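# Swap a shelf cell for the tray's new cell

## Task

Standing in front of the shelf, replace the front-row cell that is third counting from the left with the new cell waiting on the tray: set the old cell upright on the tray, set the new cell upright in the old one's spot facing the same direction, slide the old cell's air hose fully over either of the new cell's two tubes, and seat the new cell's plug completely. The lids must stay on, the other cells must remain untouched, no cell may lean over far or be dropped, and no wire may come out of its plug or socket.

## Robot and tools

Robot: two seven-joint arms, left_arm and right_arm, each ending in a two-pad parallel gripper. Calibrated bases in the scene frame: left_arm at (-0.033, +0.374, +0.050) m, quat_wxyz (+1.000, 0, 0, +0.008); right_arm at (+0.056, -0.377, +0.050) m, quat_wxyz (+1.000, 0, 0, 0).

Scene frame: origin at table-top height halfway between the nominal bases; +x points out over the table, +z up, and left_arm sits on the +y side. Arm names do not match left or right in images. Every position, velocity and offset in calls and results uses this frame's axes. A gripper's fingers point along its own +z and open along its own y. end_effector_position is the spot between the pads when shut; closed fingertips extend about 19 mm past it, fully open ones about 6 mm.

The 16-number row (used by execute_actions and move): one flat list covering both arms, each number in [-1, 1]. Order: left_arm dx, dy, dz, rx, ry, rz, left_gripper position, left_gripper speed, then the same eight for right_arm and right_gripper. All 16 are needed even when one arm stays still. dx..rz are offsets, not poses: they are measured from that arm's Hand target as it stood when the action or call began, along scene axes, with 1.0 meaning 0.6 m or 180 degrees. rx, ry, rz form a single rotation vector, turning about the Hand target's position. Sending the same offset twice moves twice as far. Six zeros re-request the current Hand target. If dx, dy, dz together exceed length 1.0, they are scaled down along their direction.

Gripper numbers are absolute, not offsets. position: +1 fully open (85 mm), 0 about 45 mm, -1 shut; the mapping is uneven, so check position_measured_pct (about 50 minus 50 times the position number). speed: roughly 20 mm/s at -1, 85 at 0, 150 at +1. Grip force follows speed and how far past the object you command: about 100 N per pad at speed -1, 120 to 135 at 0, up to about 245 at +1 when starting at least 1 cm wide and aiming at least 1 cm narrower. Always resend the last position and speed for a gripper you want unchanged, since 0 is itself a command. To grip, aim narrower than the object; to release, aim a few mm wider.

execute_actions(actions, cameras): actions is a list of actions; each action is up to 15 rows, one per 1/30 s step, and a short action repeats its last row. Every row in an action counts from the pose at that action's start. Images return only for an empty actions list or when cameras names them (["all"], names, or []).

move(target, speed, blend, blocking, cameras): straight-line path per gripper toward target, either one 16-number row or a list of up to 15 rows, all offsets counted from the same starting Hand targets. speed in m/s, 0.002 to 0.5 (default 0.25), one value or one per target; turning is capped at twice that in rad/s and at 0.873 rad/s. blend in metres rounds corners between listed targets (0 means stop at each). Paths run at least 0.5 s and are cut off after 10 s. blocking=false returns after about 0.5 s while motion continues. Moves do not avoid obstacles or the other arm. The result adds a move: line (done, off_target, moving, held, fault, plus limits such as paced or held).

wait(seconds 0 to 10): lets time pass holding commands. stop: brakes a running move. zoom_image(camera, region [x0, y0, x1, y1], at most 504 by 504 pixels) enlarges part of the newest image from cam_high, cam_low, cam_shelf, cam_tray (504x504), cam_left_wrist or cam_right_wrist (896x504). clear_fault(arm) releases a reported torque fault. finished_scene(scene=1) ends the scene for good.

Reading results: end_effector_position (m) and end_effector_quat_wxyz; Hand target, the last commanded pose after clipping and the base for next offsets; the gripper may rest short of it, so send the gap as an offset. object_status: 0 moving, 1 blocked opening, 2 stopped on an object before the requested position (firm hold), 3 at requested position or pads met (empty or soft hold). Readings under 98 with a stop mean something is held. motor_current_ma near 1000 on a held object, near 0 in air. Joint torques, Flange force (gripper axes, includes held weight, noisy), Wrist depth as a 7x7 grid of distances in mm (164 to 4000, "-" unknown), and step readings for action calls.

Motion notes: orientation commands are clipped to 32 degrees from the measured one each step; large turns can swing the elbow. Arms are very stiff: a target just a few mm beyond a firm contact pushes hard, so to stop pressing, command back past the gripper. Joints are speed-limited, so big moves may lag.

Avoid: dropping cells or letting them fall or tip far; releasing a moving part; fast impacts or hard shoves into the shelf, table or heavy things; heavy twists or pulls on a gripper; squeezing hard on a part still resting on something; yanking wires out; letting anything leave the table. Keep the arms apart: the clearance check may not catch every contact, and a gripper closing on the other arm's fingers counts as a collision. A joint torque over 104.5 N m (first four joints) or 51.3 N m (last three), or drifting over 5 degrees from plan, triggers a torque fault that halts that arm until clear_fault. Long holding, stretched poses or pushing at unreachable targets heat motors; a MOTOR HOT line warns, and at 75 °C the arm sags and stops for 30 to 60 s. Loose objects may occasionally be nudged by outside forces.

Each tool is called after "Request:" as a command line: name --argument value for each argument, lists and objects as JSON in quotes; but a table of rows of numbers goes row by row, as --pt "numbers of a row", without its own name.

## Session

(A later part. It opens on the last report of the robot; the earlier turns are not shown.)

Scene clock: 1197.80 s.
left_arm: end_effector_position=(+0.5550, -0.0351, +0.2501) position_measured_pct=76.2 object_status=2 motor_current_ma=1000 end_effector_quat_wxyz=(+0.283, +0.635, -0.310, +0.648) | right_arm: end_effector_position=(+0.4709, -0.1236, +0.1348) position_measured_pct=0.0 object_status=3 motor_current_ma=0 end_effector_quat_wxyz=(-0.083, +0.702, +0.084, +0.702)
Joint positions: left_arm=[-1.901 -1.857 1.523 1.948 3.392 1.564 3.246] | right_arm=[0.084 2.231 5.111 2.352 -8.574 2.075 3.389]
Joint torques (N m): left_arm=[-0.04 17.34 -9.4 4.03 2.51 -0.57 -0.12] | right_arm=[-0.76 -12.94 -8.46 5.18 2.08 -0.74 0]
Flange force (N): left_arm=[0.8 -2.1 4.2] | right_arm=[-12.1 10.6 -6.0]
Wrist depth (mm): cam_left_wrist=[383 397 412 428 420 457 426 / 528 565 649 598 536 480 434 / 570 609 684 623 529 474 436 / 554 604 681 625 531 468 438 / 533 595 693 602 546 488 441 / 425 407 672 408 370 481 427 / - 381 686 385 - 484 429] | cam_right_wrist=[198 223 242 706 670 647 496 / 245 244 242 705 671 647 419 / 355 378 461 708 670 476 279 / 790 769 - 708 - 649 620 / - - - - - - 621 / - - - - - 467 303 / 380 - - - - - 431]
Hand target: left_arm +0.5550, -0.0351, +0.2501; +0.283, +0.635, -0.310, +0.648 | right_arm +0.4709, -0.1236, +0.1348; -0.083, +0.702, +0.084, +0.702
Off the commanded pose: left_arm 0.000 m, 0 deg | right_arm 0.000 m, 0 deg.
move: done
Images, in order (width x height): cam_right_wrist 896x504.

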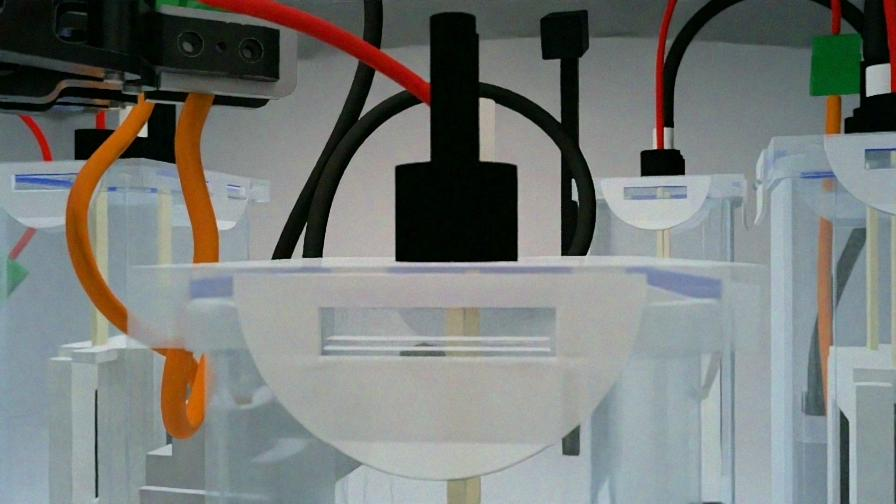

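Request:
move --target '[0,0,0,0,0,0,-0.75,-1,0.0258,0.004,0,0,0,0,1,-1]' --speed 0.03 --cameras '["cam_right_wrist"]'

Scene clock: 1199.07 s.
left_arm: end_effector_position=(+0.5550, -0.0351, +0.2501) position_measured_pct=76.2 object_status=2 motor_current_ma=1000 end_effector_quat_wxyz=(+0.283, +0.635, -0.310, +0.648) | right_arm: end_effector_position=(+0.4863, -0.1211, +0.1348) position_measured_pct=0.0 object_status=3 motor_current_ma=0 end_effector_quat_wxyz=(-0.083, +0.702, +0.084, +0.702)
Joint positions: left_arm=[-1.901 -1.857 1.523 1.948 3.392 1.564 3.246] | right_arm=[0.111 2.208 5.094 2.327 -8.622 2.027 3.356]
Joint torques (N m): left_arm=[0 17.38 -9.42 4.02 2.5 -0.57 -0.12] | right_arm=[-0.75 -13.3 -8.77 5.16 2.18 -0.66 0]
Flange force (N): left_arm=[0.7 -2.2 4.2] | right_arm=[-11.7 9.8 -6.0]
Wrist depth (mm): cam_left_wrist=[383 397 414 431 420 455 428 / 528 564 647 602 537 481 433 / 571 606 686 624 529 473 435 / 560 606 675 626 529 469 437 / 533 591 695 603 546 488 441 / 427 408 670 408 370 480 428 / - 382 688 383 - 483 430] | cam_right_wrist=[186 209 392 694 653 629 602 / 298 247 - 686 652 632 404 / 336 380 - 699 673 427 269 / 785 751 - 693 - 636 606 / - - - - - - 608 / - - - - - 452 - / 362 - - - - - 289]
Hand target: left_arm +0.5550, -0.0351, +0.2501; +0.283, +0.635, -0.310, +0.648 | right_arm +0.4863, -0.1212, +0.1348; -0.083, +0.702, +0.084, +0.702
Off the commanded pose: left_arm 0.000 m, 0 deg | right_arm 0.000 m, 0 deg.
move: done
Images, in order (width x height): cam_right_wrist 896x504.

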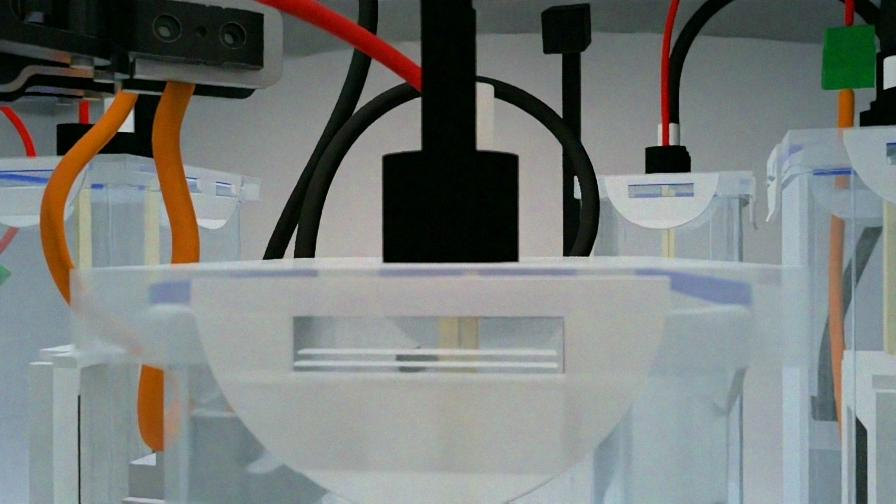

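Request:
move --target '[0,0,0,0,0,0,-0.75,-1,0.0413,0.0063,0,0,0,0,1,-1]' --speed 0.03 --cameras '["cam_right_wrist","cam_low"]'

Scene clock: 1200.57 s.
left_arm: end_effector_position=(+0.5550, -0.0351, +0.2501) position_measured_pct=76.2 object_status=2 motor_current_ma=1000 end_effector_quat_wxyz=(+0.283, +0.635, -0.310, +0.648) | right_arm: end_effector_position=(+0.5111, -0.1173, +0.1349) position_measured_pct=0.0 object_status=3 motor_current_ma=0 end_effector_quat_wxyz=(-0.083, +0.702, +0.084, +0.702)
Joint positions: left_arm=[-1.901 -1.857 1.523 1.948 3.392 1.564 3.246] | right_arm=[0.149 2.174 5.067 2.284 -8.689 1.951 3.31]
Joint torques (N m): left_arm=[0.03 17.33 -9.42 3.97 2.47 -0.54 -0.13] | right_arm=[18.38 -13.28 -10.65 -21.11 -7.25 4.97 -0.27]
Flange force (N): left_arm=[0.8 -2.2 4.1] | right_arm=[39.0 -9.7 -86.5]
Wrist depth (mm): cam_left_wrist=[381 396 411 430 421 455 428 / 527 566 642 597 538 479 433 / 569 609 685 621 529 473 436 / 559 606 677 627 531 468 438 / 532 589 693 627 553 488 439 / 424 407 675 398 389 481 428 / - 381 686 385 - 482 429] | cam_right_wrist=[181 195 - 668 634 607 593 / 232 394 - 662 636 611 588 / - 338 - 670 - 428 356 / - - - - - - - / - - - - - - - / 337 - - - - - 459 / 338 291 326 588 546 426 435]
Hand target: left_arm +0.5550, -0.0351, +0.2501; +0.283, +0.635, -0.310, +0.648 | right_arm +0.5111, -0.1174, +0.1348; -0.083, +0.702, +0.084, +0.702
Off the commanded pose: left_arm 0.000 m, 0 deg | right_arm 0.000 m, 0 deg.
move: done
Images, in order (width x height): cam_low 504x504, cam_right_wrist 896x504.

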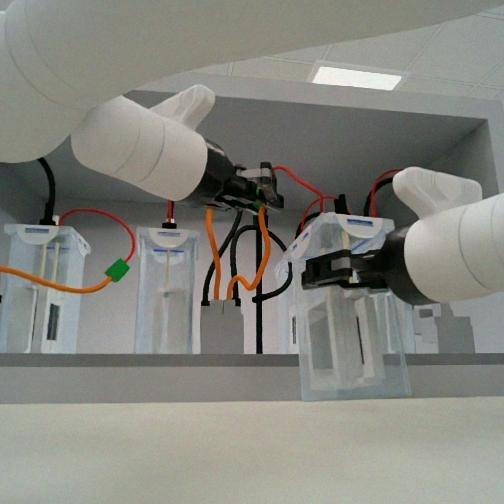

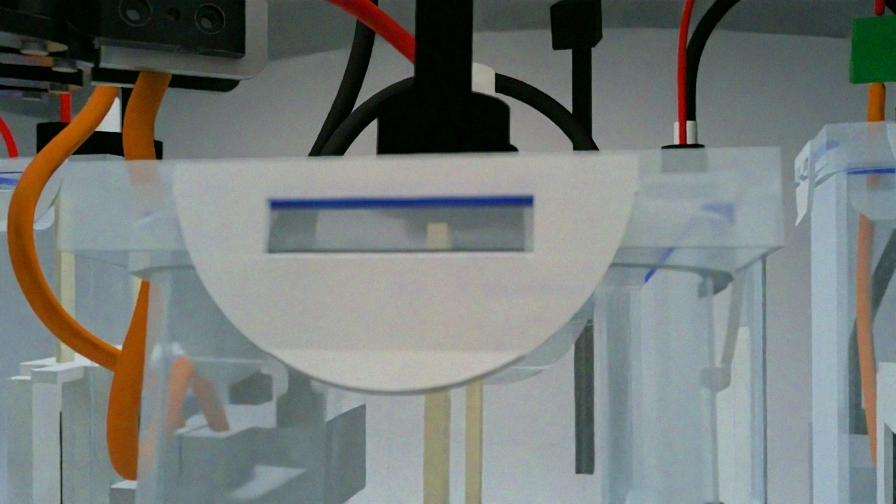

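Request:
move --target '[0,0,0,0,0,0,-0.75,-1,-0.0378,-0.009,0,0,0,0,1,-1]' --speed 0.06 --cameras '["cam_right_wrist","cam_low","cam_shelf"]'

Scene clock: 1201.60 s.
left_arm: end_effector_position=(+0.5550, -0.0351, +0.2501) position_measured_pct=76.2 object_status=2 motor_current_ma=1000 end_effector_quat_wxyz=(+0.283, +0.635, -0.310, +0.648) | right_arm: end_effector_position=(+0.4885, -0.1228, +0.1348) position_measured_pct=0.0 object_status=3 motor_current_ma=0 end_effector_quat_wxyz=(-0.083, +0.702, +0.084, +0.702)
Joint positions: left_arm=[-1.901 -1.857 1.523 1.948 3.392 1.564 3.246] | right_arm=[0.121 2.204 5.097 2.328 -8.627 2.02 3.351]
Joint torques (N m): left_arm=[-0.12 17.4 -9.43 4.06 2.5 -0.61 -0.11] | right_arm=[-0.67 -13.26 -8.8 5.17 2.19 -0.6 0]
Flange force (N): left_arm=[0.7 -2.0 4.1] | right_arm=[-11.6 9.6 -6.0]
Wrist depth (mm): cam_left_wrist=[384 397 412 429 421 454 426 / 529 563 652 598 538 480 433 / 569 608 681 621 530 475 436 / 557 607 675 626 530 469 436 / 535 589 695 605 547 478 440 / 425 408 676 407 390 480 428 / - 380 688 385 - 482 429] | cam_right_wrist=[197 208 707 686 656 630 400 / 291 226 - 691 655 629 400 / 336 377 - 696 657 424 264 / 370 751 - 694 - 634 603 / - - - - - - - / - - - - - 448 - / - - - - - - 283]
Hand target: left_arm +0.5550, -0.0351, +0.2501; +0.283, +0.635, -0.310, +0.648 | right_arm +0.4884, -0.1228, +0.1348; -0.083, +0.702, +0.084, +0.702
Off the commanded pose: left_arm 0.000 m, 0 deg | right_arm 0.000 m, 0 deg.
move: done
Images, in order (width x height): cam_low 504x504, cam_shelf 504x504, cam_right_wrist 896x504.

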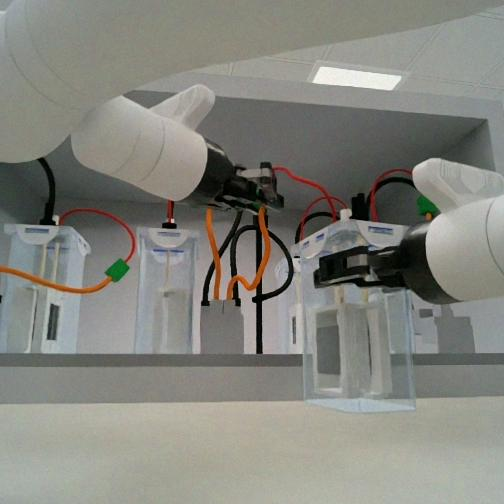

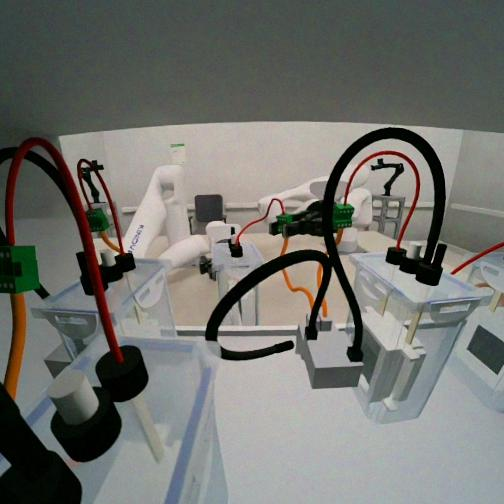

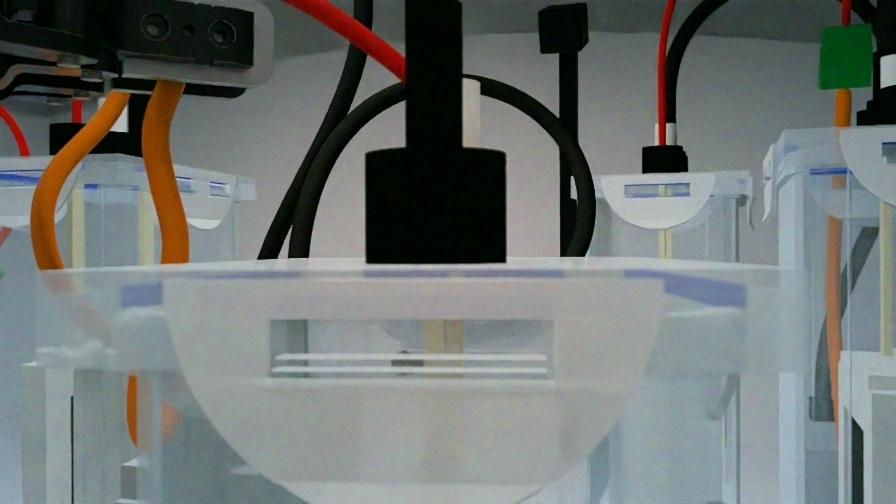

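Request:
zoom_image --camera "cam_low" --region '[280, 180, 480, 420]'

Scaled by 2.100 from the camera's 504x504 image, which has a finer 720x720 frame.

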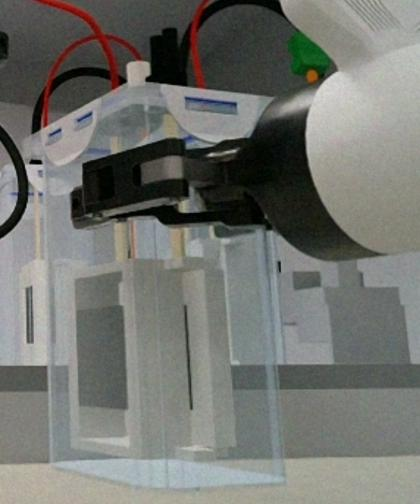

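Request:
move --target '[0,0,0,0,0,0,-0.75,-1,0.0093,0.004,0,0,0,0,1,-1]' --speed 0.02 --cameras '["cam_right_wrist"]'

Scene clock: 1205.03 s.
left_arm: end_effector_position=(+0.5550, -0.0351, +0.2501) position_measured_pct=76.2 object_status=2 motor_current_ma=1000 end_effector_quat_wxyz=(+0.283, +0.635, -0.310, +0.648) | right_arm: end_effector_position=(+0.4940, -0.1204, +0.1348) position_measured_pct=0.0 object_status=3 motor_current_ma=0 end_effector_quat_wxyz=(-0.083, +0.702, +0.084, +0.702)
Joint positions: left_arm=[-1.901 -1.857 1.523 1.948 3.392 1.564 3.246] | right_arm=[0.125 2.197 5.086 2.315 -8.643 2.003 3.341]
Joint torques (N m): left_arm=[-0.11 17.4 -9.42 4.08 2.5 -0.59 -0.1] | right_arm=[-1.85 -14.11 -9.2 4.1 1.87 -1.9 -0.04]
Flange force (N): left_arm=[0.6 -2.0 4.3] | right_arm=[-10.6 13.8 -12.6]
Wrist depth (mm): cam_left_wrist=[381 397 413 431 420 454 426 / 528 569 649 598 536 478 434 / 572 610 683 624 527 474 437 / 555 604 680 627 530 468 438 / 535 589 690 604 545 480 440 / 424 407 675 407 389 482 429 / - 381 688 385 - 480 430] | cam_right_wrist=[177 205 708 679 648 621 402 / 293 218 - 682 644 626 401 / 327 351 - 691 - 419 292 / 368 751 - 688 - 628 598 / - - - - - - - / - - - - - 442 - / - - - - - - 274]
Hand target: left_arm +0.5550, -0.0351, +0.2501; +0.283, +0.635, -0.310, +0.648 | right_arm +0.4940, -0.1204, +0.1348; -0.083, +0.702, +0.084, +0.702
Off the commanded pose: left_arm 0.000 m, 0 deg | right_arm 0.000 m, 0 deg.
move: done
Images, in order (width x height): cam_right_wrist 896x504.

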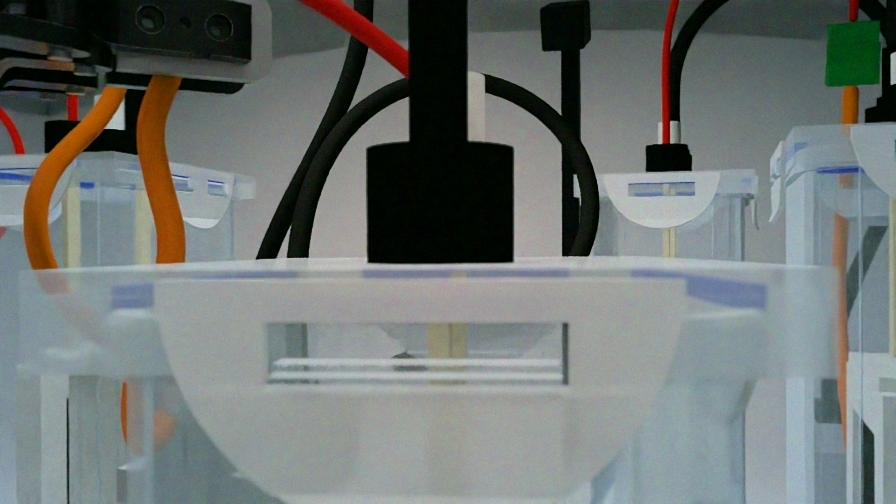

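Request:
move --target '[0,0,0,0,0,0,-0.75,-1,0.0002,-0.0012,0,0,0,0,1,-1]' --speed 0.02

Scene clock: 1206.33 s.
left_arm: end_effector_position=(+0.5550, -0.0351, +0.2501) position_measured_pct=76.2 object_status=2 motor_current_ma=1000 end_effector_quat_wxyz=(+0.283, +0.635, -0.310, +0.648) | right_arm: end_effector_position=(+0.4941, -0.1211, +0.1348) position_measured_pct=0.0 object_status=3 motor_current_ma=0 end_effector_quat_wxyz=(-0.083, +0.702, +0.084, +0.702)
Joint positions: left_arm=[-1.901 -1.857 1.523 1.948 3.392 1.564 3.246] | right_arm=[0.128 2.197 5.088 2.316 -8.643 2.002 3.341]
Joint torques (N m): left_arm=[-0.11 17.38 -9.45 4.07 2.5 -0.61 -0.13] | right_arm=[-0.73 -13.69 -9.08 4.93 2.22 -0.69 -0.04]
Flange force (N): left_arm=[0.7 -2.1 4.2] | right_arm=[-11.5 9.9 -7.3]
Wrist depth (mm): cam_left_wrist=[381 395 413 428 420 455 428 / 531 567 649 597 537 480 434 / 571 604 686 624 531 473 435 / 557 604 675 624 533 470 439 / 533 588 694 605 545 478 439 / 424 406 667 408 390 480 427 / - 381 688 385 - 484 429] | cam_right_wrist=[177 206 706 685 650 624 401 / 292 218 - 682 646 628 400 / 328 354 - 689 - 421 351 / 368 754 - 691 - 628 595 / - - - - - - - / - - - - - 444 - / - - - - - - 274]
Hand target: left_arm +0.5550, -0.0351, +0.2501; +0.283, +0.635, -0.310, +0.648 | right_arm +0.4941, -0.1211, +0.1348; -0.083, +0.702, +0.084, +0.702
Off the commanded pose: left_arm 0.000 m, 0 deg | right_arm 0.000 m, 0 deg.
move: done

Request:
move --target '[0,0,0,0,0,0,-0.75,-1,0,0,0,0,0,0,0.76,-1]' --cameras '["cam_right_wrist","cam_low"]'

Scene clock: 1207.50 s.
left_arm: end_effector_position=(+0.5550, -0.0351, +0.2501) position_measured_pct=76.2 object_status=2 motor_current_ma=1000 end_effector_quat_wxyz=(+0.283, +0.635, -0.310, +0.648) | right_arm: end_effector_position=(+0.4941, -0.1211, +0.1348) position_measured_pct=8.2 object_status=0 motor_current_ma=1000 end_effector_quat_wxyz=(-0.083, +0.702, +0.084, +0.702)
Joint positions: left_arm=[-1.901 -1.857 1.523 1.948 3.392 1.564 3.246] | right_arm=[0.128 2.197 5.088 2.316 -8.643 2.002 3.341]
Joint torques (N m): left_arm=[-0.1 17.39 -9.44 4.08 2.49 -0.6 -0.12] | right_arm=[-1.25 -13.68 -8.81 2.58 1.02 -1.75 0.07]
Flange force (N): left_arm=[0.6 -2.1 4.2] | right_arm=[-6.8 13.7 -16.9]
Wrist depth (mm): cam_left_wrist=[383 396 413 430 421 454 427 / 528 568 651 597 536 480 434 / 567 607 689 623 531 474 436 / 556 607 676 625 532 467 439 / 533 589 691 602 547 477 439 / 425 407 670 407 390 480 427 / - 380 686 385 - 483 430] | cam_right_wrist=[178 206 707 681 648 626 608 / 293 220 - 683 644 622 400 / 328 353 - 690 - 420 264 / 762 759 - 686 - 628 597 / - - - - - - 600 / - - - - - 444 - / - - - - - - 290]
Hand target: left_arm +0.5550, -0.0351, +0.2501; +0.283, +0.635, -0.310, +0.648 | right_arm +0.4941, -0.1211, +0.1348; -0.083, +0.702, +0.084, +0.702
Off the commanded pose: left_arm 0.000 m, 0 deg | right_arm 0.000 m, 0 deg.
move: done
Images, in order (width x height): cam_low 504x504, cam_right_wrist 896x504.

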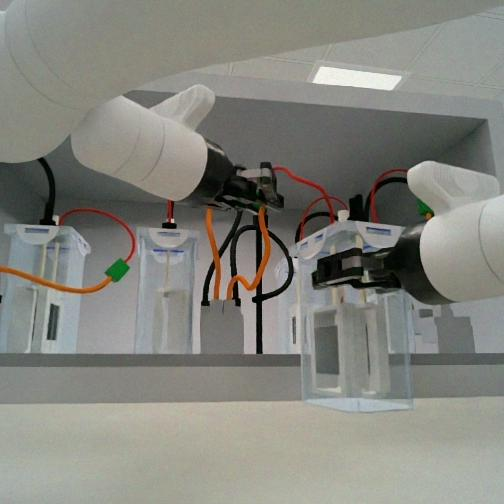

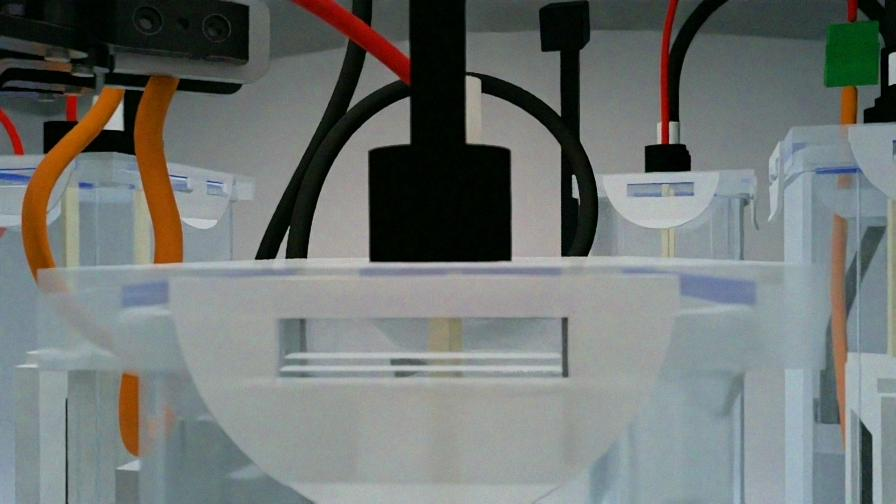

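Request:
wait --seconds 1 --cameras '["cam_right_wrist"]'

Scene clock: 1208.73 s.
left_arm: end_effector_position=(+0.5550, -0.0351, +0.2501) position_measured_pct=76.2 object_status=2 motor_current_ma=1000 end_effector_quat_wxyz=(+0.283, +0.635, -0.310, +0.648) | right_arm: end_effector_position=(+0.4941, -0.1211, +0.1348) position_measured_pct=8.2 object_status=2 motor_current_ma=1000 end_effector_quat_wxyz=(-0.083, +0.702, +0.084, +0.702)
Joint positions: left_arm=[-1.901 -1.857 1.523 1.948 3.392 1.564 3.246] | right_arm=[0.128 2.197 5.088 2.316 -8.643 2.002 3.341]
Joint torques (N m): left_arm=[-0.1 17.37 -9.44 4.08 2.53 -0.6 -0.09] | right_arm=[-1.35 -13.91 -8.97 2.85 1.2 -1.82 0.03]
Flange force (N): left_arm=[0.7 -2.1 4.3] | right_arm=[-7.7 13.8 -16.5]
Wrist depth (mm): cam_left_wrist=[383 398 414 427 421 454 427 / 530 565 649 600 537 480 435 / 571 608 683 622 530 476 436 / 556 606 678 627 532 468 438 / 534 591 694 607 544 476 441 / 424 407 672 407 390 479 427 / - 381 686 384 - 481 431] | cam_right_wrist=[178 206 710 679 649 623 607 / 293 220 - 684 647 625 400 / 328 353 - 689 - 420 264 / 764 753 - 686 - 627 598 / - - - - - - 602 / - - - - - 443 - / - - - - - - 291]
Hand target: left_arm +0.5550, -0.0351, +0.2501; +0.283, +0.635, -0.310, +0.648 | right_arm +0.4941, -0.1211, +0.1348; -0.083, +0.702, +0.084, +0.702
Tool commands: left_gripper/position=-0.75 left_gripper/speed=-1.0 right_gripper/position=+0.76 right_gripper/speed=-1.0
Off the commanded pose: left_arm 0.000 m, 0 deg | right_arm 0.000 m, 0 deg.
wait: 1.00 s; at rest from the start
Images, in order (width x height): cam_right_wrist 896x504.

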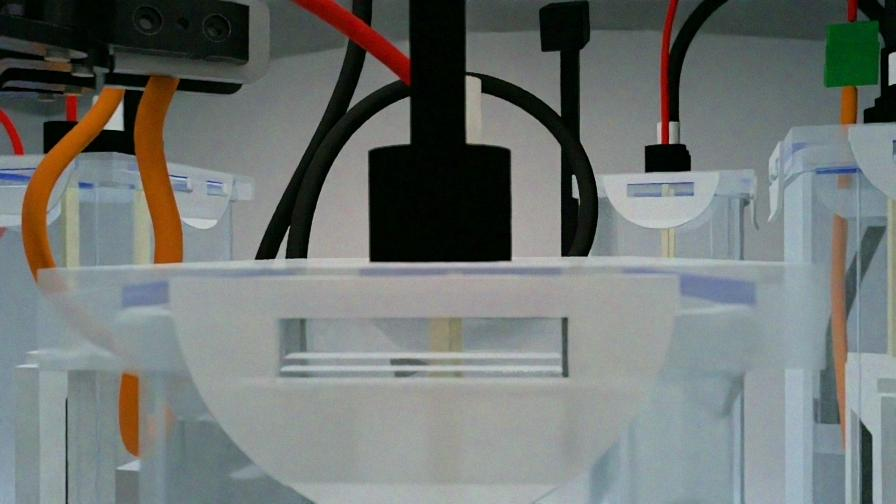

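Request:
move --target '[0.04,0.0583,0.0417,0,0,0,-0.75,-1,0,0,0,0,0,0,0.76,-1]' --speed 0.06 --cameras '["cam_right_wrist","cam_left_wrist","cam_shelf","cam_high"]'

Scene clock: 1211.10 s.
left_arm: end_effector_position=(+0.5790, -0.0001, +0.2751) position_measured_pct=76.2 object_status=2 motor_current_ma=1000 end_effector_quat_wxyz=(+0.283, +0.635, -0.310, +0.648) | right_arm: end_effector_position=(+0.4941, -0.1211, +0.1348) position_measured_pct=8.2 object_status=2 motor_current_ma=1000 end_effector_quat_wxyz=(-0.083, +0.702, +0.084, +0.702)
Joint positions: left_arm=[-2.015 -1.817 1.472 1.929 3.356 1.654 3.274] | right_arm=[0.128 2.197 5.088 2.316 -8.643 2.002 3.341]
Joint torques (N m): left_arm=[-0.65 18.27 -9.4 3.89 2.66 -0.93 -0.12] | right_arm=[-1.25 -13.83 -8.92 2.85 1.24 -1.7 -0.02]
Flange force (N): left_arm=[0.4 -1.7 4.0] | right_arm=[-7.4 13.4 -16.1]
Wrist depth (mm): cam_left_wrist=[282 295 308 319 335 344 359 / 388 450 436 461 540 500 461 / 502 606 687 658 577 509 469 / 454 603 664 658 571 512 464 / 503 576 692 634 586 515 458 / 499 460 678 655 407 507 460 / - 457 400 500 387 368 470] | cam_right_wrist=[250 274 702 682 649 624 608 / 355 742 - 684 644 624 400 / 276 396 - 689 - 420 264 / 367 753 - 687 - 628 596 / - - - - - - 601 / - - - - - 444 - / - - - - - - 290]
Hand target: left_arm +0.5790, -0.0001, +0.2752; +0.283, +0.635, -0.310, +0.648 | right_arm +0.4941, -0.1211, +0.1348; -0.083, +0.702, +0.084, +0.702
Off the commanded pose: left_arm 0.000 m, 0 deg | right_arm 0.000 m, 0 deg.
move: done
Images, in order (width x height): cam_high 504x504, cam_shelf 504x504, cam_left_wrist 896x504, cam_right_wrist 896x504.

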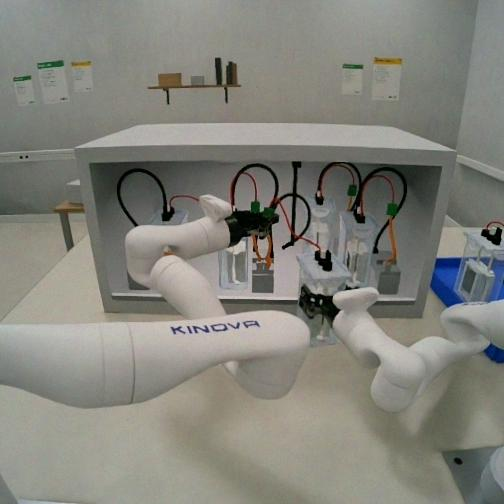

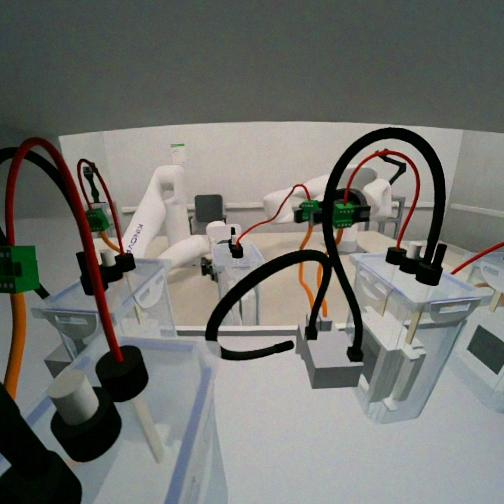

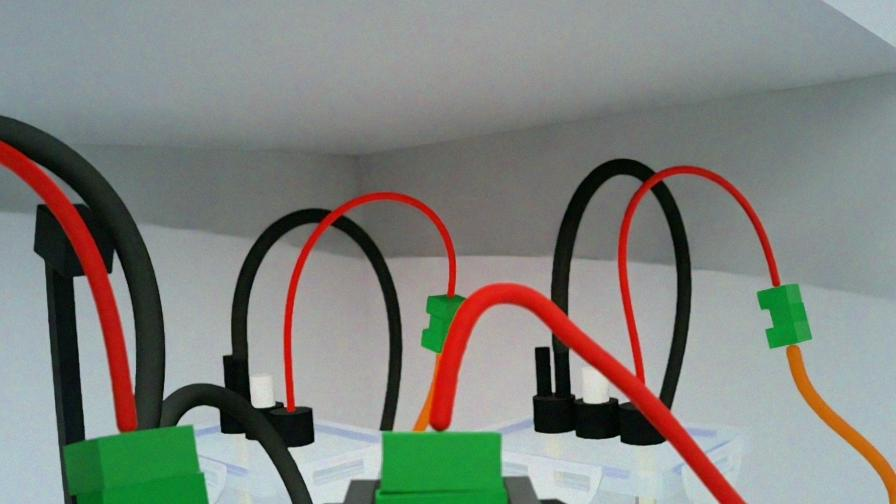

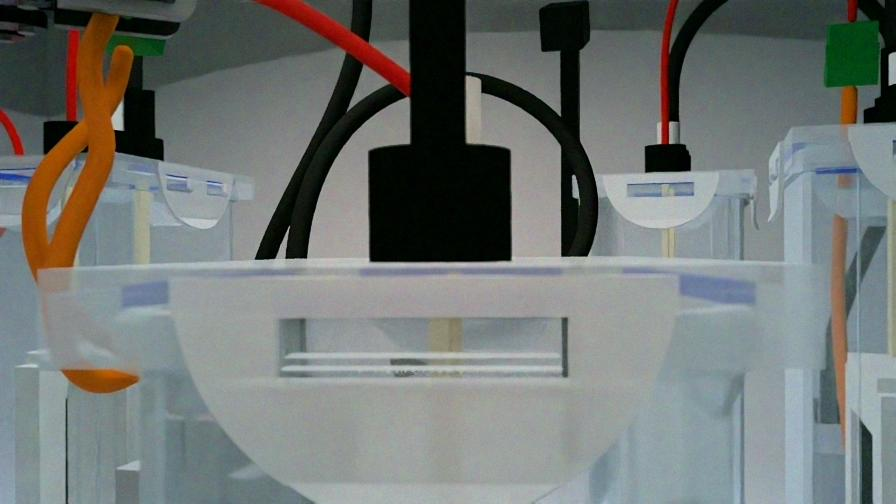

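Request:
move --target '[0,0,0,0,0,0,-0.75,-1,0,0,0.02,0,0,0,0.76,-1]' --speed 0.03 --cameras '["cam_right_wrist","cam_low"]'

Scene clock: 1212.47 s.
left_arm: end_effector_position=(+0.5790, -0.0001, +0.2752) position_measured_pct=76.2 object_status=2 motor_current_ma=1000 end_effector_quat_wxyz=(+0.283, +0.635, -0.310, +0.648) | right_arm: end_effector_position=(+0.4941, -0.1211, +0.1468) position_measured_pct=9.5 object_status=0 motor_current_ma=1000 end_effector_quat_wxyz=(-0.083, +0.702, +0.084, +0.702)
Joint positions: left_arm=[-2.015 -1.817 1.472 1.929 3.356 1.654 3.274] | right_arm=[0.111 2.183 5.055 2.341 -8.66 2.022 3.37]
Joint torques (N m): left_arm=[-0.43 18.23 -9.37 3.85 2.63 -0.92 -0.13] | right_arm=[-0.77 -20.55 -13.23 7.62 6.76 -1.88 -0.05]
Flange force (N): left_arm=[0.6 -2.2 3.8] | right_arm=[-29.3 9.0 -5.6]
Wrist depth (mm): cam_left_wrist=[282 295 308 319 333 344 360 / 388 449 436 461 539 502 460 / 502 608 685 659 580 508 469 / 454 604 664 661 571 511 463 / 503 579 695 635 576 515 457 / 502 466 677 653 408 508 460 / - 459 399 500 388 368 469] | cam_right_wrist=[234 241 701 681 651 626 605 / 777 741 - 672 649 627 400 / 275 736 - 684 426 444 264 / 265 751 - 687 - 624 475 / 759 - - 687 - 629 599 / - - - - - 444 - / - 310 - - - 445 291]
Hand target: left_arm +0.5790, -0.0001, +0.2752; +0.283, +0.635, -0.310, +0.648 | right_arm +0.4941, -0.1211, +0.1468; -0.083, +0.702, +0.084, +0.702
Off the commanded pose: left_arm 0.000 m, 0 deg | right_arm 0.000 m, 0 deg.
move: done
Images, in order (width x height): cam_low 504x504, cam_right_wrist 896x504.

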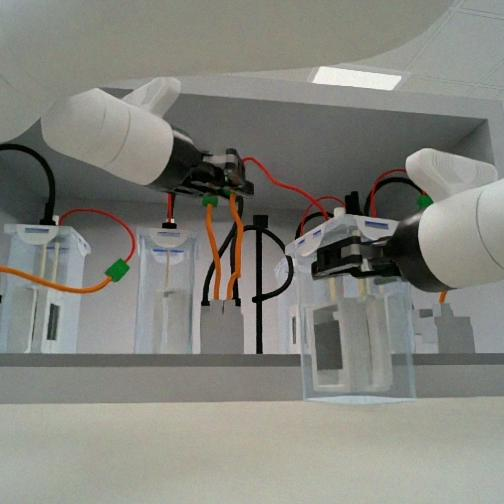

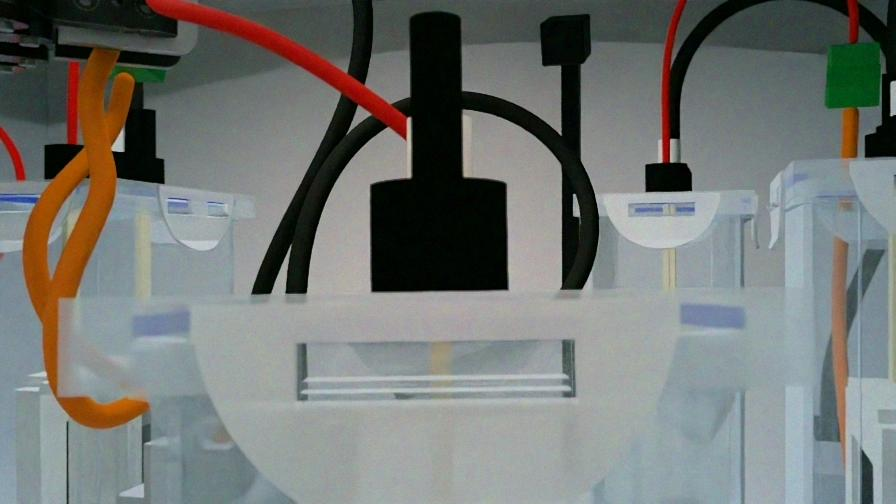

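Request:
move --target '[0,0,0,0,0,0,-0.75,-1,0,0,-0.015,0,0,0,0.76,-1]' --speed 0.03 --cameras '["cam_right_wrist","cam_low"]'

Scene clock: 1213.67 s.
left_arm: end_effector_position=(+0.5790, -0.0001, +0.2752) position_measured_pct=76.2 object_status=2 motor_current_ma=1000 end_effector_quat_wxyz=(+0.283, +0.635, -0.310, +0.648) | right_arm: end_effector_position=(+0.4942, -0.1211, +0.1380) position_measured_pct=9.5 object_status=2 motor_current_ma=1000 end_effector_quat_wxyz=(-0.083, +0.702, +0.083, +0.702)
Joint positions: left_arm=[-2.015 -1.817 1.472 1.929 3.356 1.654 3.274] | right_arm=[0.124 2.193 5.08 2.323 -8.647 2.007 3.348]
Joint torques (N m): left_arm=[-0.47 18.23 -9.41 3.85 2.65 -0.93 -0.13] | right_arm=[1.09 4.9 2.85 -10.53 -14.3 1.47 0.43]
Flange force (N): left_arm=[0.6 -2.1 3.8] | right_arm=[49.0 16.2 -37.3]
Wrist depth (mm): cam_left_wrist=[281 295 309 320 333 343 360 / 388 450 436 460 539 503 460 / 503 608 684 658 580 512 468 / 454 608 663 663 567 512 465 / 503 577 694 633 573 515 460 / 500 467 679 650 406 506 460 / - 459 398 500 387 372 468] | cam_right_wrist=[241 242 701 684 650 623 613 / 781 750 - 682 651 629 404 / 275 736 - 690 646 445 260 / 261 - - 686 - 624 475 / 757 - - - - 628 599 / - - - - - 444 - / - - - - - 444 274]
Hand target: left_arm +0.5790, -0.0001, +0.2752; +0.283, +0.635, -0.310, +0.648 | right_arm +0.4941, -0.1211, +0.1378; -0.083, +0.702, +0.084, +0.702
Off the commanded pose: left_arm 0.000 m, 0 deg | right_arm 0.000 m, 0 deg.
move: done
Images, in order (width x height): cam_low 504x504, cam_right_wrist 896x504.

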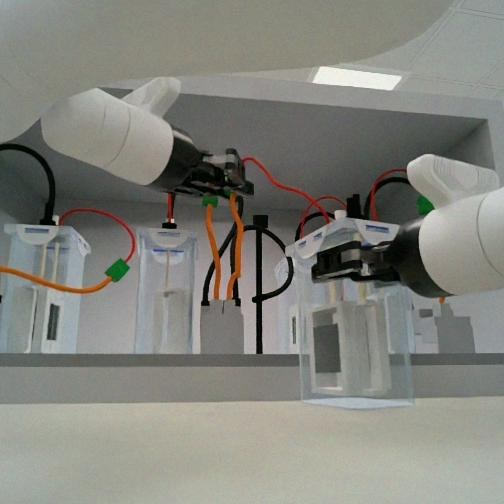

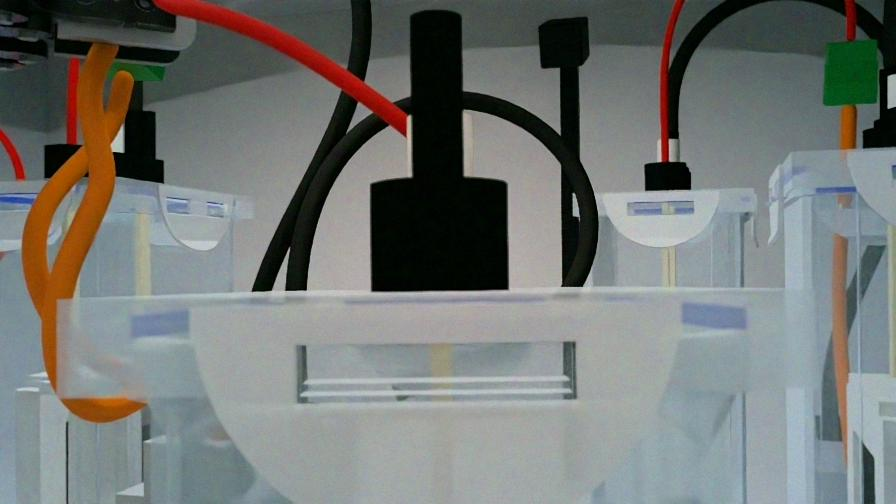

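Request:
move --target '[0,0,0,0,0,0,-0.75,-1,0,0,0.005,0,0,0,0.76,-1]' --speed 0.03

Request:
move --target '[0,0,0,0,0,0,-0.75,-1,0,0,0,0,0,0,1,-1]' --speed 0.03 --cameras '["cam_right_wrist","cam_low"]'

Scene clock: 1214.60 s.
left_arm: end_effector_position=(+0.5790, -0.0001, +0.2752) position_measured_pct=76.2 object_status=2 motor_current_ma=1000 end_effector_quat_wxyz=(+0.283, +0.635, -0.310, +0.648) | right_arm: end_effector_position=(+0.4941, -0.1211, +0.1407) position_measured_pct=9.5 object_status=2 motor_current_ma=1000 end_effector_quat_wxyz=(-0.083, +0.702, +0.084, +0.702)
Joint positions: left_arm=[-2.015 -1.817 1.472 1.929 3.356 1.654 3.274] | right_arm=[0.12 2.19 5.071 2.329 -8.652 2.012 3.355]
Joint torques (N m): left_arm=[-0.48 18.26 -9.38 3.85 2.64 -0.92 -0.12] | right_arm=[0.34 -7.15 -4.74 0.63 -3.36 0.82 0.76]
Flange force (N): left_arm=[0.5 -2.1 3.8] | right_arm=[5.7 9.7 -11.7]
Wrist depth (mm): cam_left_wrist=[282 295 309 320 333 343 359 / 388 449 436 461 539 503 461 / 505 606 681 657 579 510 468 / 456 603 666 660 570 512 465 / 501 580 696 634 575 515 458 / 501 467 676 651 407 505 460 / - 460 402 502 388 368 469] | cam_right_wrist=[241 244 701 679 649 624 605 / 386 739 - 673 653 628 398 / 273 730 - 688 429 446 262 / 264 748 - 689 - 626 598 / 786 - - - - - 616 / - - - - - - - / - - - - - 444 293]
Hand target: left_arm +0.5790, -0.0001, +0.2752; +0.283, +0.635, -0.310, +0.648 | right_arm +0.4941, -0.1211, +0.1408; -0.083, +0.702, +0.084, +0.702
Off the commanded pose: left_arm 0.000 m, 0 deg | right_arm 0.000 m, 0 deg.
move: done

Scene clock: 1215.30 s.
left_arm: end_effector_position=(+0.5790, -0.0001, +0.2752) position_measured_pct=76.2 object_status=2 motor_current_ma=1000 end_effector_quat_wxyz=(+0.283, +0.635, -0.310, +0.648) | right_arm: end_effector_position=(+0.4941, -0.1211, +0.1408) position_measured_pct=0.0 object_status=3 motor_current_ma=0 end_effector_quat_wxyz=(-0.083, +0.702, +0.084, +0.702)
Joint positions: left_arm=[-2.015 -1.817 1.472 1.929 3.356 1.654 3.274] | right_arm=[0.12 2.19 5.071 2.329 -8.652 2.012 3.355]
Joint torques (N m): left_arm=[-0.52 18.27 -9.4 3.9 2.64 -0.97 -0.1] | right_arm=[-0.76 -13.56 -8.96 5.03 2.19 -0.64 0]
Flange force (N): left_arm=[0.5 -2.1 3.9] | right_arm=[-12.0 9.6 -5.9]
Wrist depth (mm): cam_left_wrist=[283 294 308 319 333 343 359 / 388 450 436 462 539 505 461 / 504 604 686 658 581 510 470 / 454 606 666 661 571 513 465 / 502 574 702 634 574 516 457 / 499 466 675 655 407 506 461 / - 459 400 503 389 373 470] | cam_right_wrist=[241 249 701 681 649 620 605 / 780 742 - 681 643 627 402 / 276 733 - 688 645 445 262 / 262 750 - 684 - 630 598 / 776 - - - - - 602 / - - - - - - - / - 309 - - - 444 -]
Hand target: left_arm +0.5790, -0.0001, +0.2752; +0.283, +0.635, -0.310, +0.648 | right_arm +0.4941, -0.1211, +0.1408; -0.083, +0.702, +0.084, +0.702
Off the commanded pose: left_arm 0.000 m, 0 deg | right_arm 0.000 m, 0 deg.
move: done
Images, in order (width x height): cam_low 504x504, cam_right_wrist 896x504.

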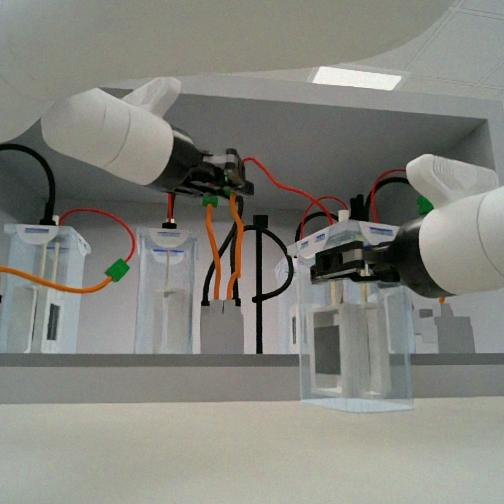

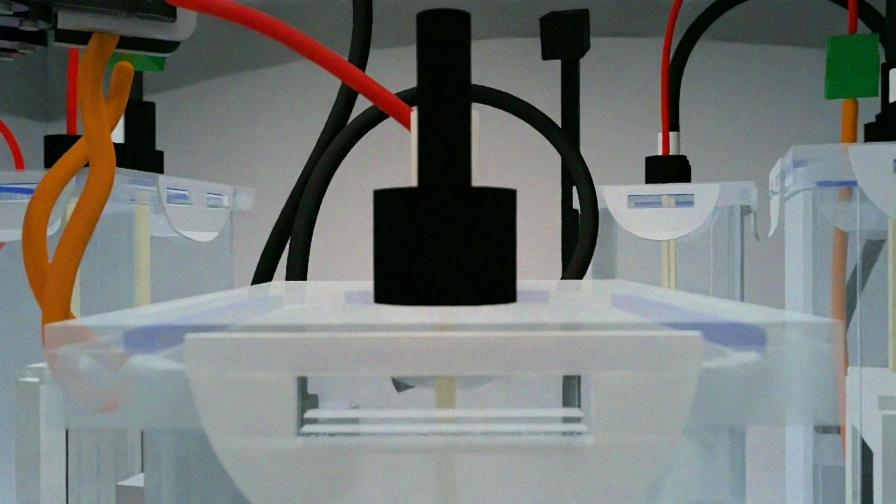

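Request:
wait --seconds 0.1 --cameras '["cam_high","cam_shelf","cam_low"]'

Request:
zoom_image --camera "cam_high" --region '[270, 220, 420, 360]'

Request:
zoom_image --camera "cam_low" --region '[270, 300, 430, 420]'

Request:
zoom_image --camera "cam_shelf" --region '[150, 200, 340, 370]'

Scene clock: 1216.97 s.
left_arm: end_effector_position=(+0.5790, -0.0001, +0.2752) position_measured_pct=76.2 object_status=2 motor_current_ma=1000 end_effector_quat_wxyz=(+0.283, +0.635, -0.310, +0.648) | right_arm: end_effector_position=(+0.4941, -0.1211, +0.1408) position_measured_pct=0.0 object_status=3 motor_current_ma=0 end_effector_quat_wxyz=(-0.083, +0.702, +0.084, +0.702)
Joint positions: left_arm=[-2.015 -1.817 1.472 1.929 3.356 1.654 3.274] | right_arm=[0.12 2.19 5.071 2.329 -8.652 2.012 3.355]
Joint torques (N m): left_arm=[-0.52 18.28 -9.39 3.94 2.68 -0.95 -0.1] | right_arm=[-0.75 -13.55 -8.95 5.03 2.22 -0.58 -0.03]
Flange force (N): left_arm=[0.5 -2.2 4.0] | right_arm=[-11.9 9.6 -5.8]
Wrist depth (mm): cam_left_wrist=[282 295 308 320 333 343 358 / 389 449 436 463 541 502 461 / 505 606 686 654 579 510 468 / 454 607 664 662 569 511 463 / 503 577 692 634 575 513 460 / 501 467 679 653 408 509 459 / - 459 400 502 388 372 468] | cam_right_wrist=[241 250 699 681 650 621 607 / 781 738 - 675 644 627 401 / 276 736 - 689 648 445 262 / 262 748 - 678 - 627 598 / 781 - - - - - 602 / - - - - - - - / - 309 - - - 445 -]
Hand target: left_arm +0.5790, -0.0001, +0.2752; +0.283, +0.635, -0.310, +0.648 | right_arm +0.4941, -0.1211, +0.1408; -0.083, +0.702, +0.084, +0.702
Tool commands: left_gripper/position=-0.75 left_gripper/speed=-1.0 right_gripper/position=+1.0 right_gripper/speed=-1.0
Off the commanded pose: left_arm 0.000 m, 0 deg | right_arm 0.000 m, 0 deg.
wait: 0.10 s; at rest from the start
Images, in order (width x height): cam_high 504x504, cam_low 504x504, cam_shelf 504x504.

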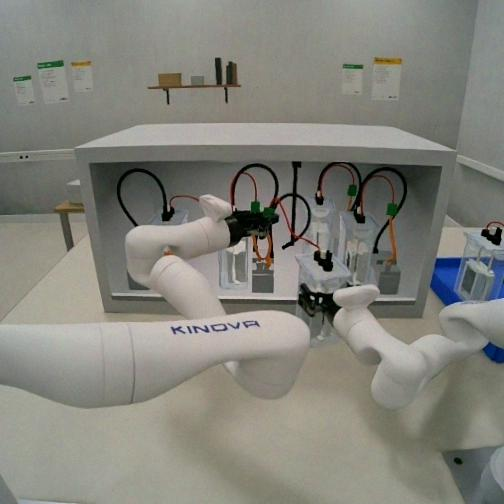

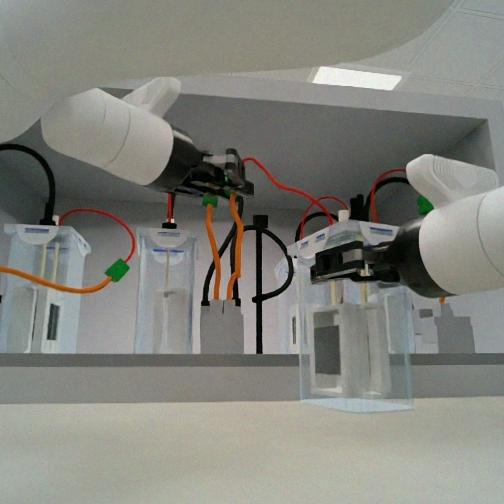

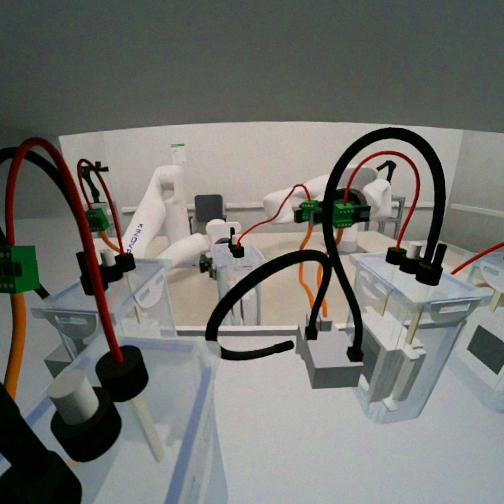

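Scaled by 3.360 from the camera's 504x504 image, which has a finer 720x720 frame.

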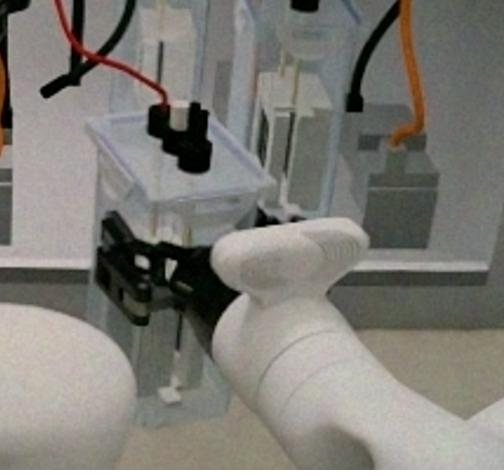

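Scaled by 3.150 from the camera's 504x504 image, which has a finer 720x720 frame.

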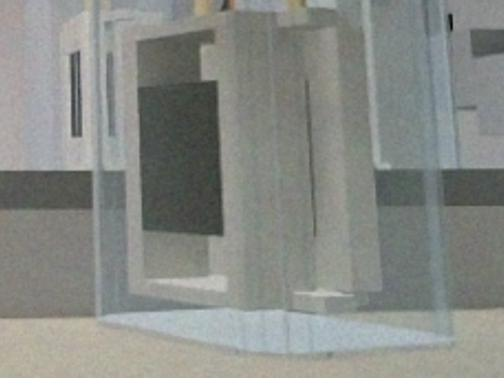

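Scaled by 2.653 from the camera's 504x504 image, which has a finer 720x720 frame.

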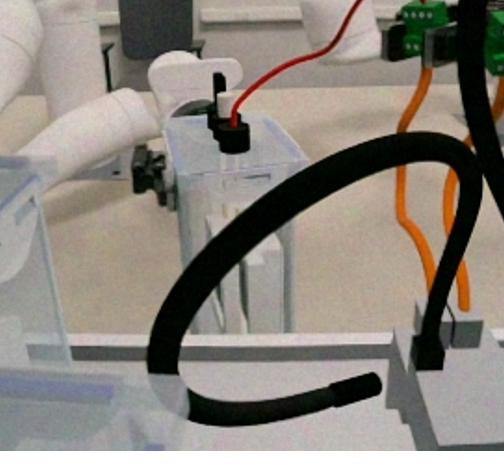

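Request:
move --target '[0,0,0,0,0,0,-0.75,-1,0.0065,0.0013,-0.0108,0,0,0,1,-1]' --speed 0.02 --cameras '["cam_right_wrist"]'

Scene clock: 1218.20 s.
left_arm: end_effector_position=(+0.5790, -0.0001, +0.2752) position_measured_pct=76.2 object_status=2 motor_current_ma=1000 end_effector_quat_wxyz=(+0.283, +0.635, -0.310, +0.648) | right_arm: end_effector_position=(+0.4980, -0.1203, +0.1343) position_measured_pct=0.0 object_status=3 motor_current_ma=0 end_effector_quat_wxyz=(-0.083, +0.702, +0.084, +0.702)
Joint positions: left_arm=[-2.015 -1.817 1.472 1.929 3.356 1.654 3.274] | right_arm=[0.134 2.192 5.084 2.308 -8.654 1.989 3.332]
Joint torques (N m): left_arm=[-0.52 18.3 -9.38 3.89 2.65 -0.94 -0.13] | right_arm=[1.16 -13.53 -9.33 1.79 0.96 -0.15 -0.08]
Flange force (N): left_arm=[0.5 -2.1 3.9] | right_arm=[-5.2 8.9 -17.3]
Wrist depth (mm): cam_left_wrist=[282 294 309 319 333 343 358 / 388 450 436 462 538 501 461 / 506 606 684 660 580 510 468 / 456 603 668 658 572 510 464 / 499 577 701 636 574 516 460 / 500 468 677 650 407 507 460 / - 459 402 502 387 371 471] | cam_right_wrist=[255 271 697 680 640 621 607 / 380 735 - 679 644 624 604 / 270 392 - 686 641 416 295 / 256 - - 687 - 628 610 / - - - - - - - / - - - - - 438 - / - - - - - - 271]
Hand target: left_arm +0.5790, -0.0001, +0.2752; +0.283, +0.635, -0.310, +0.648 | right_arm +0.4980, -0.1203, +0.1343; -0.083, +0.702, +0.084, +0.702
Off the commanded pose: left_arm 0.000 m, 0 deg | right_arm 0.000 m, 0 deg.
move: done
Images, in order (width x height): cam_right_wrist 896x504.

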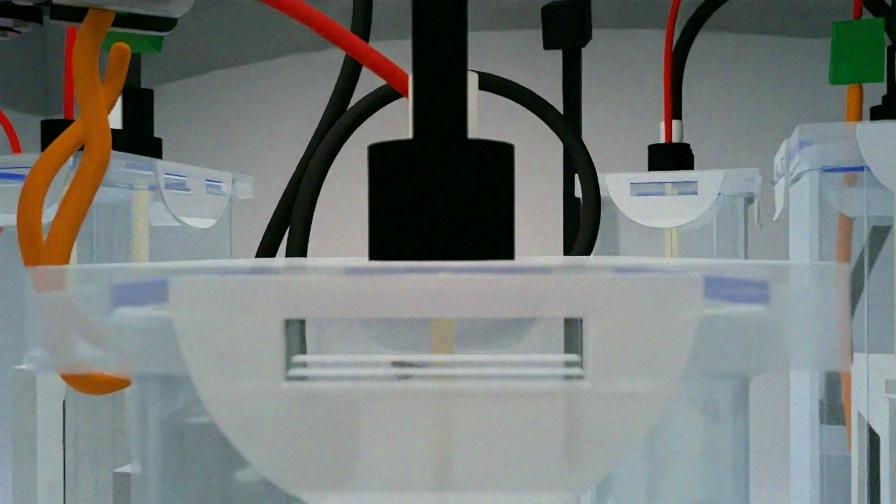

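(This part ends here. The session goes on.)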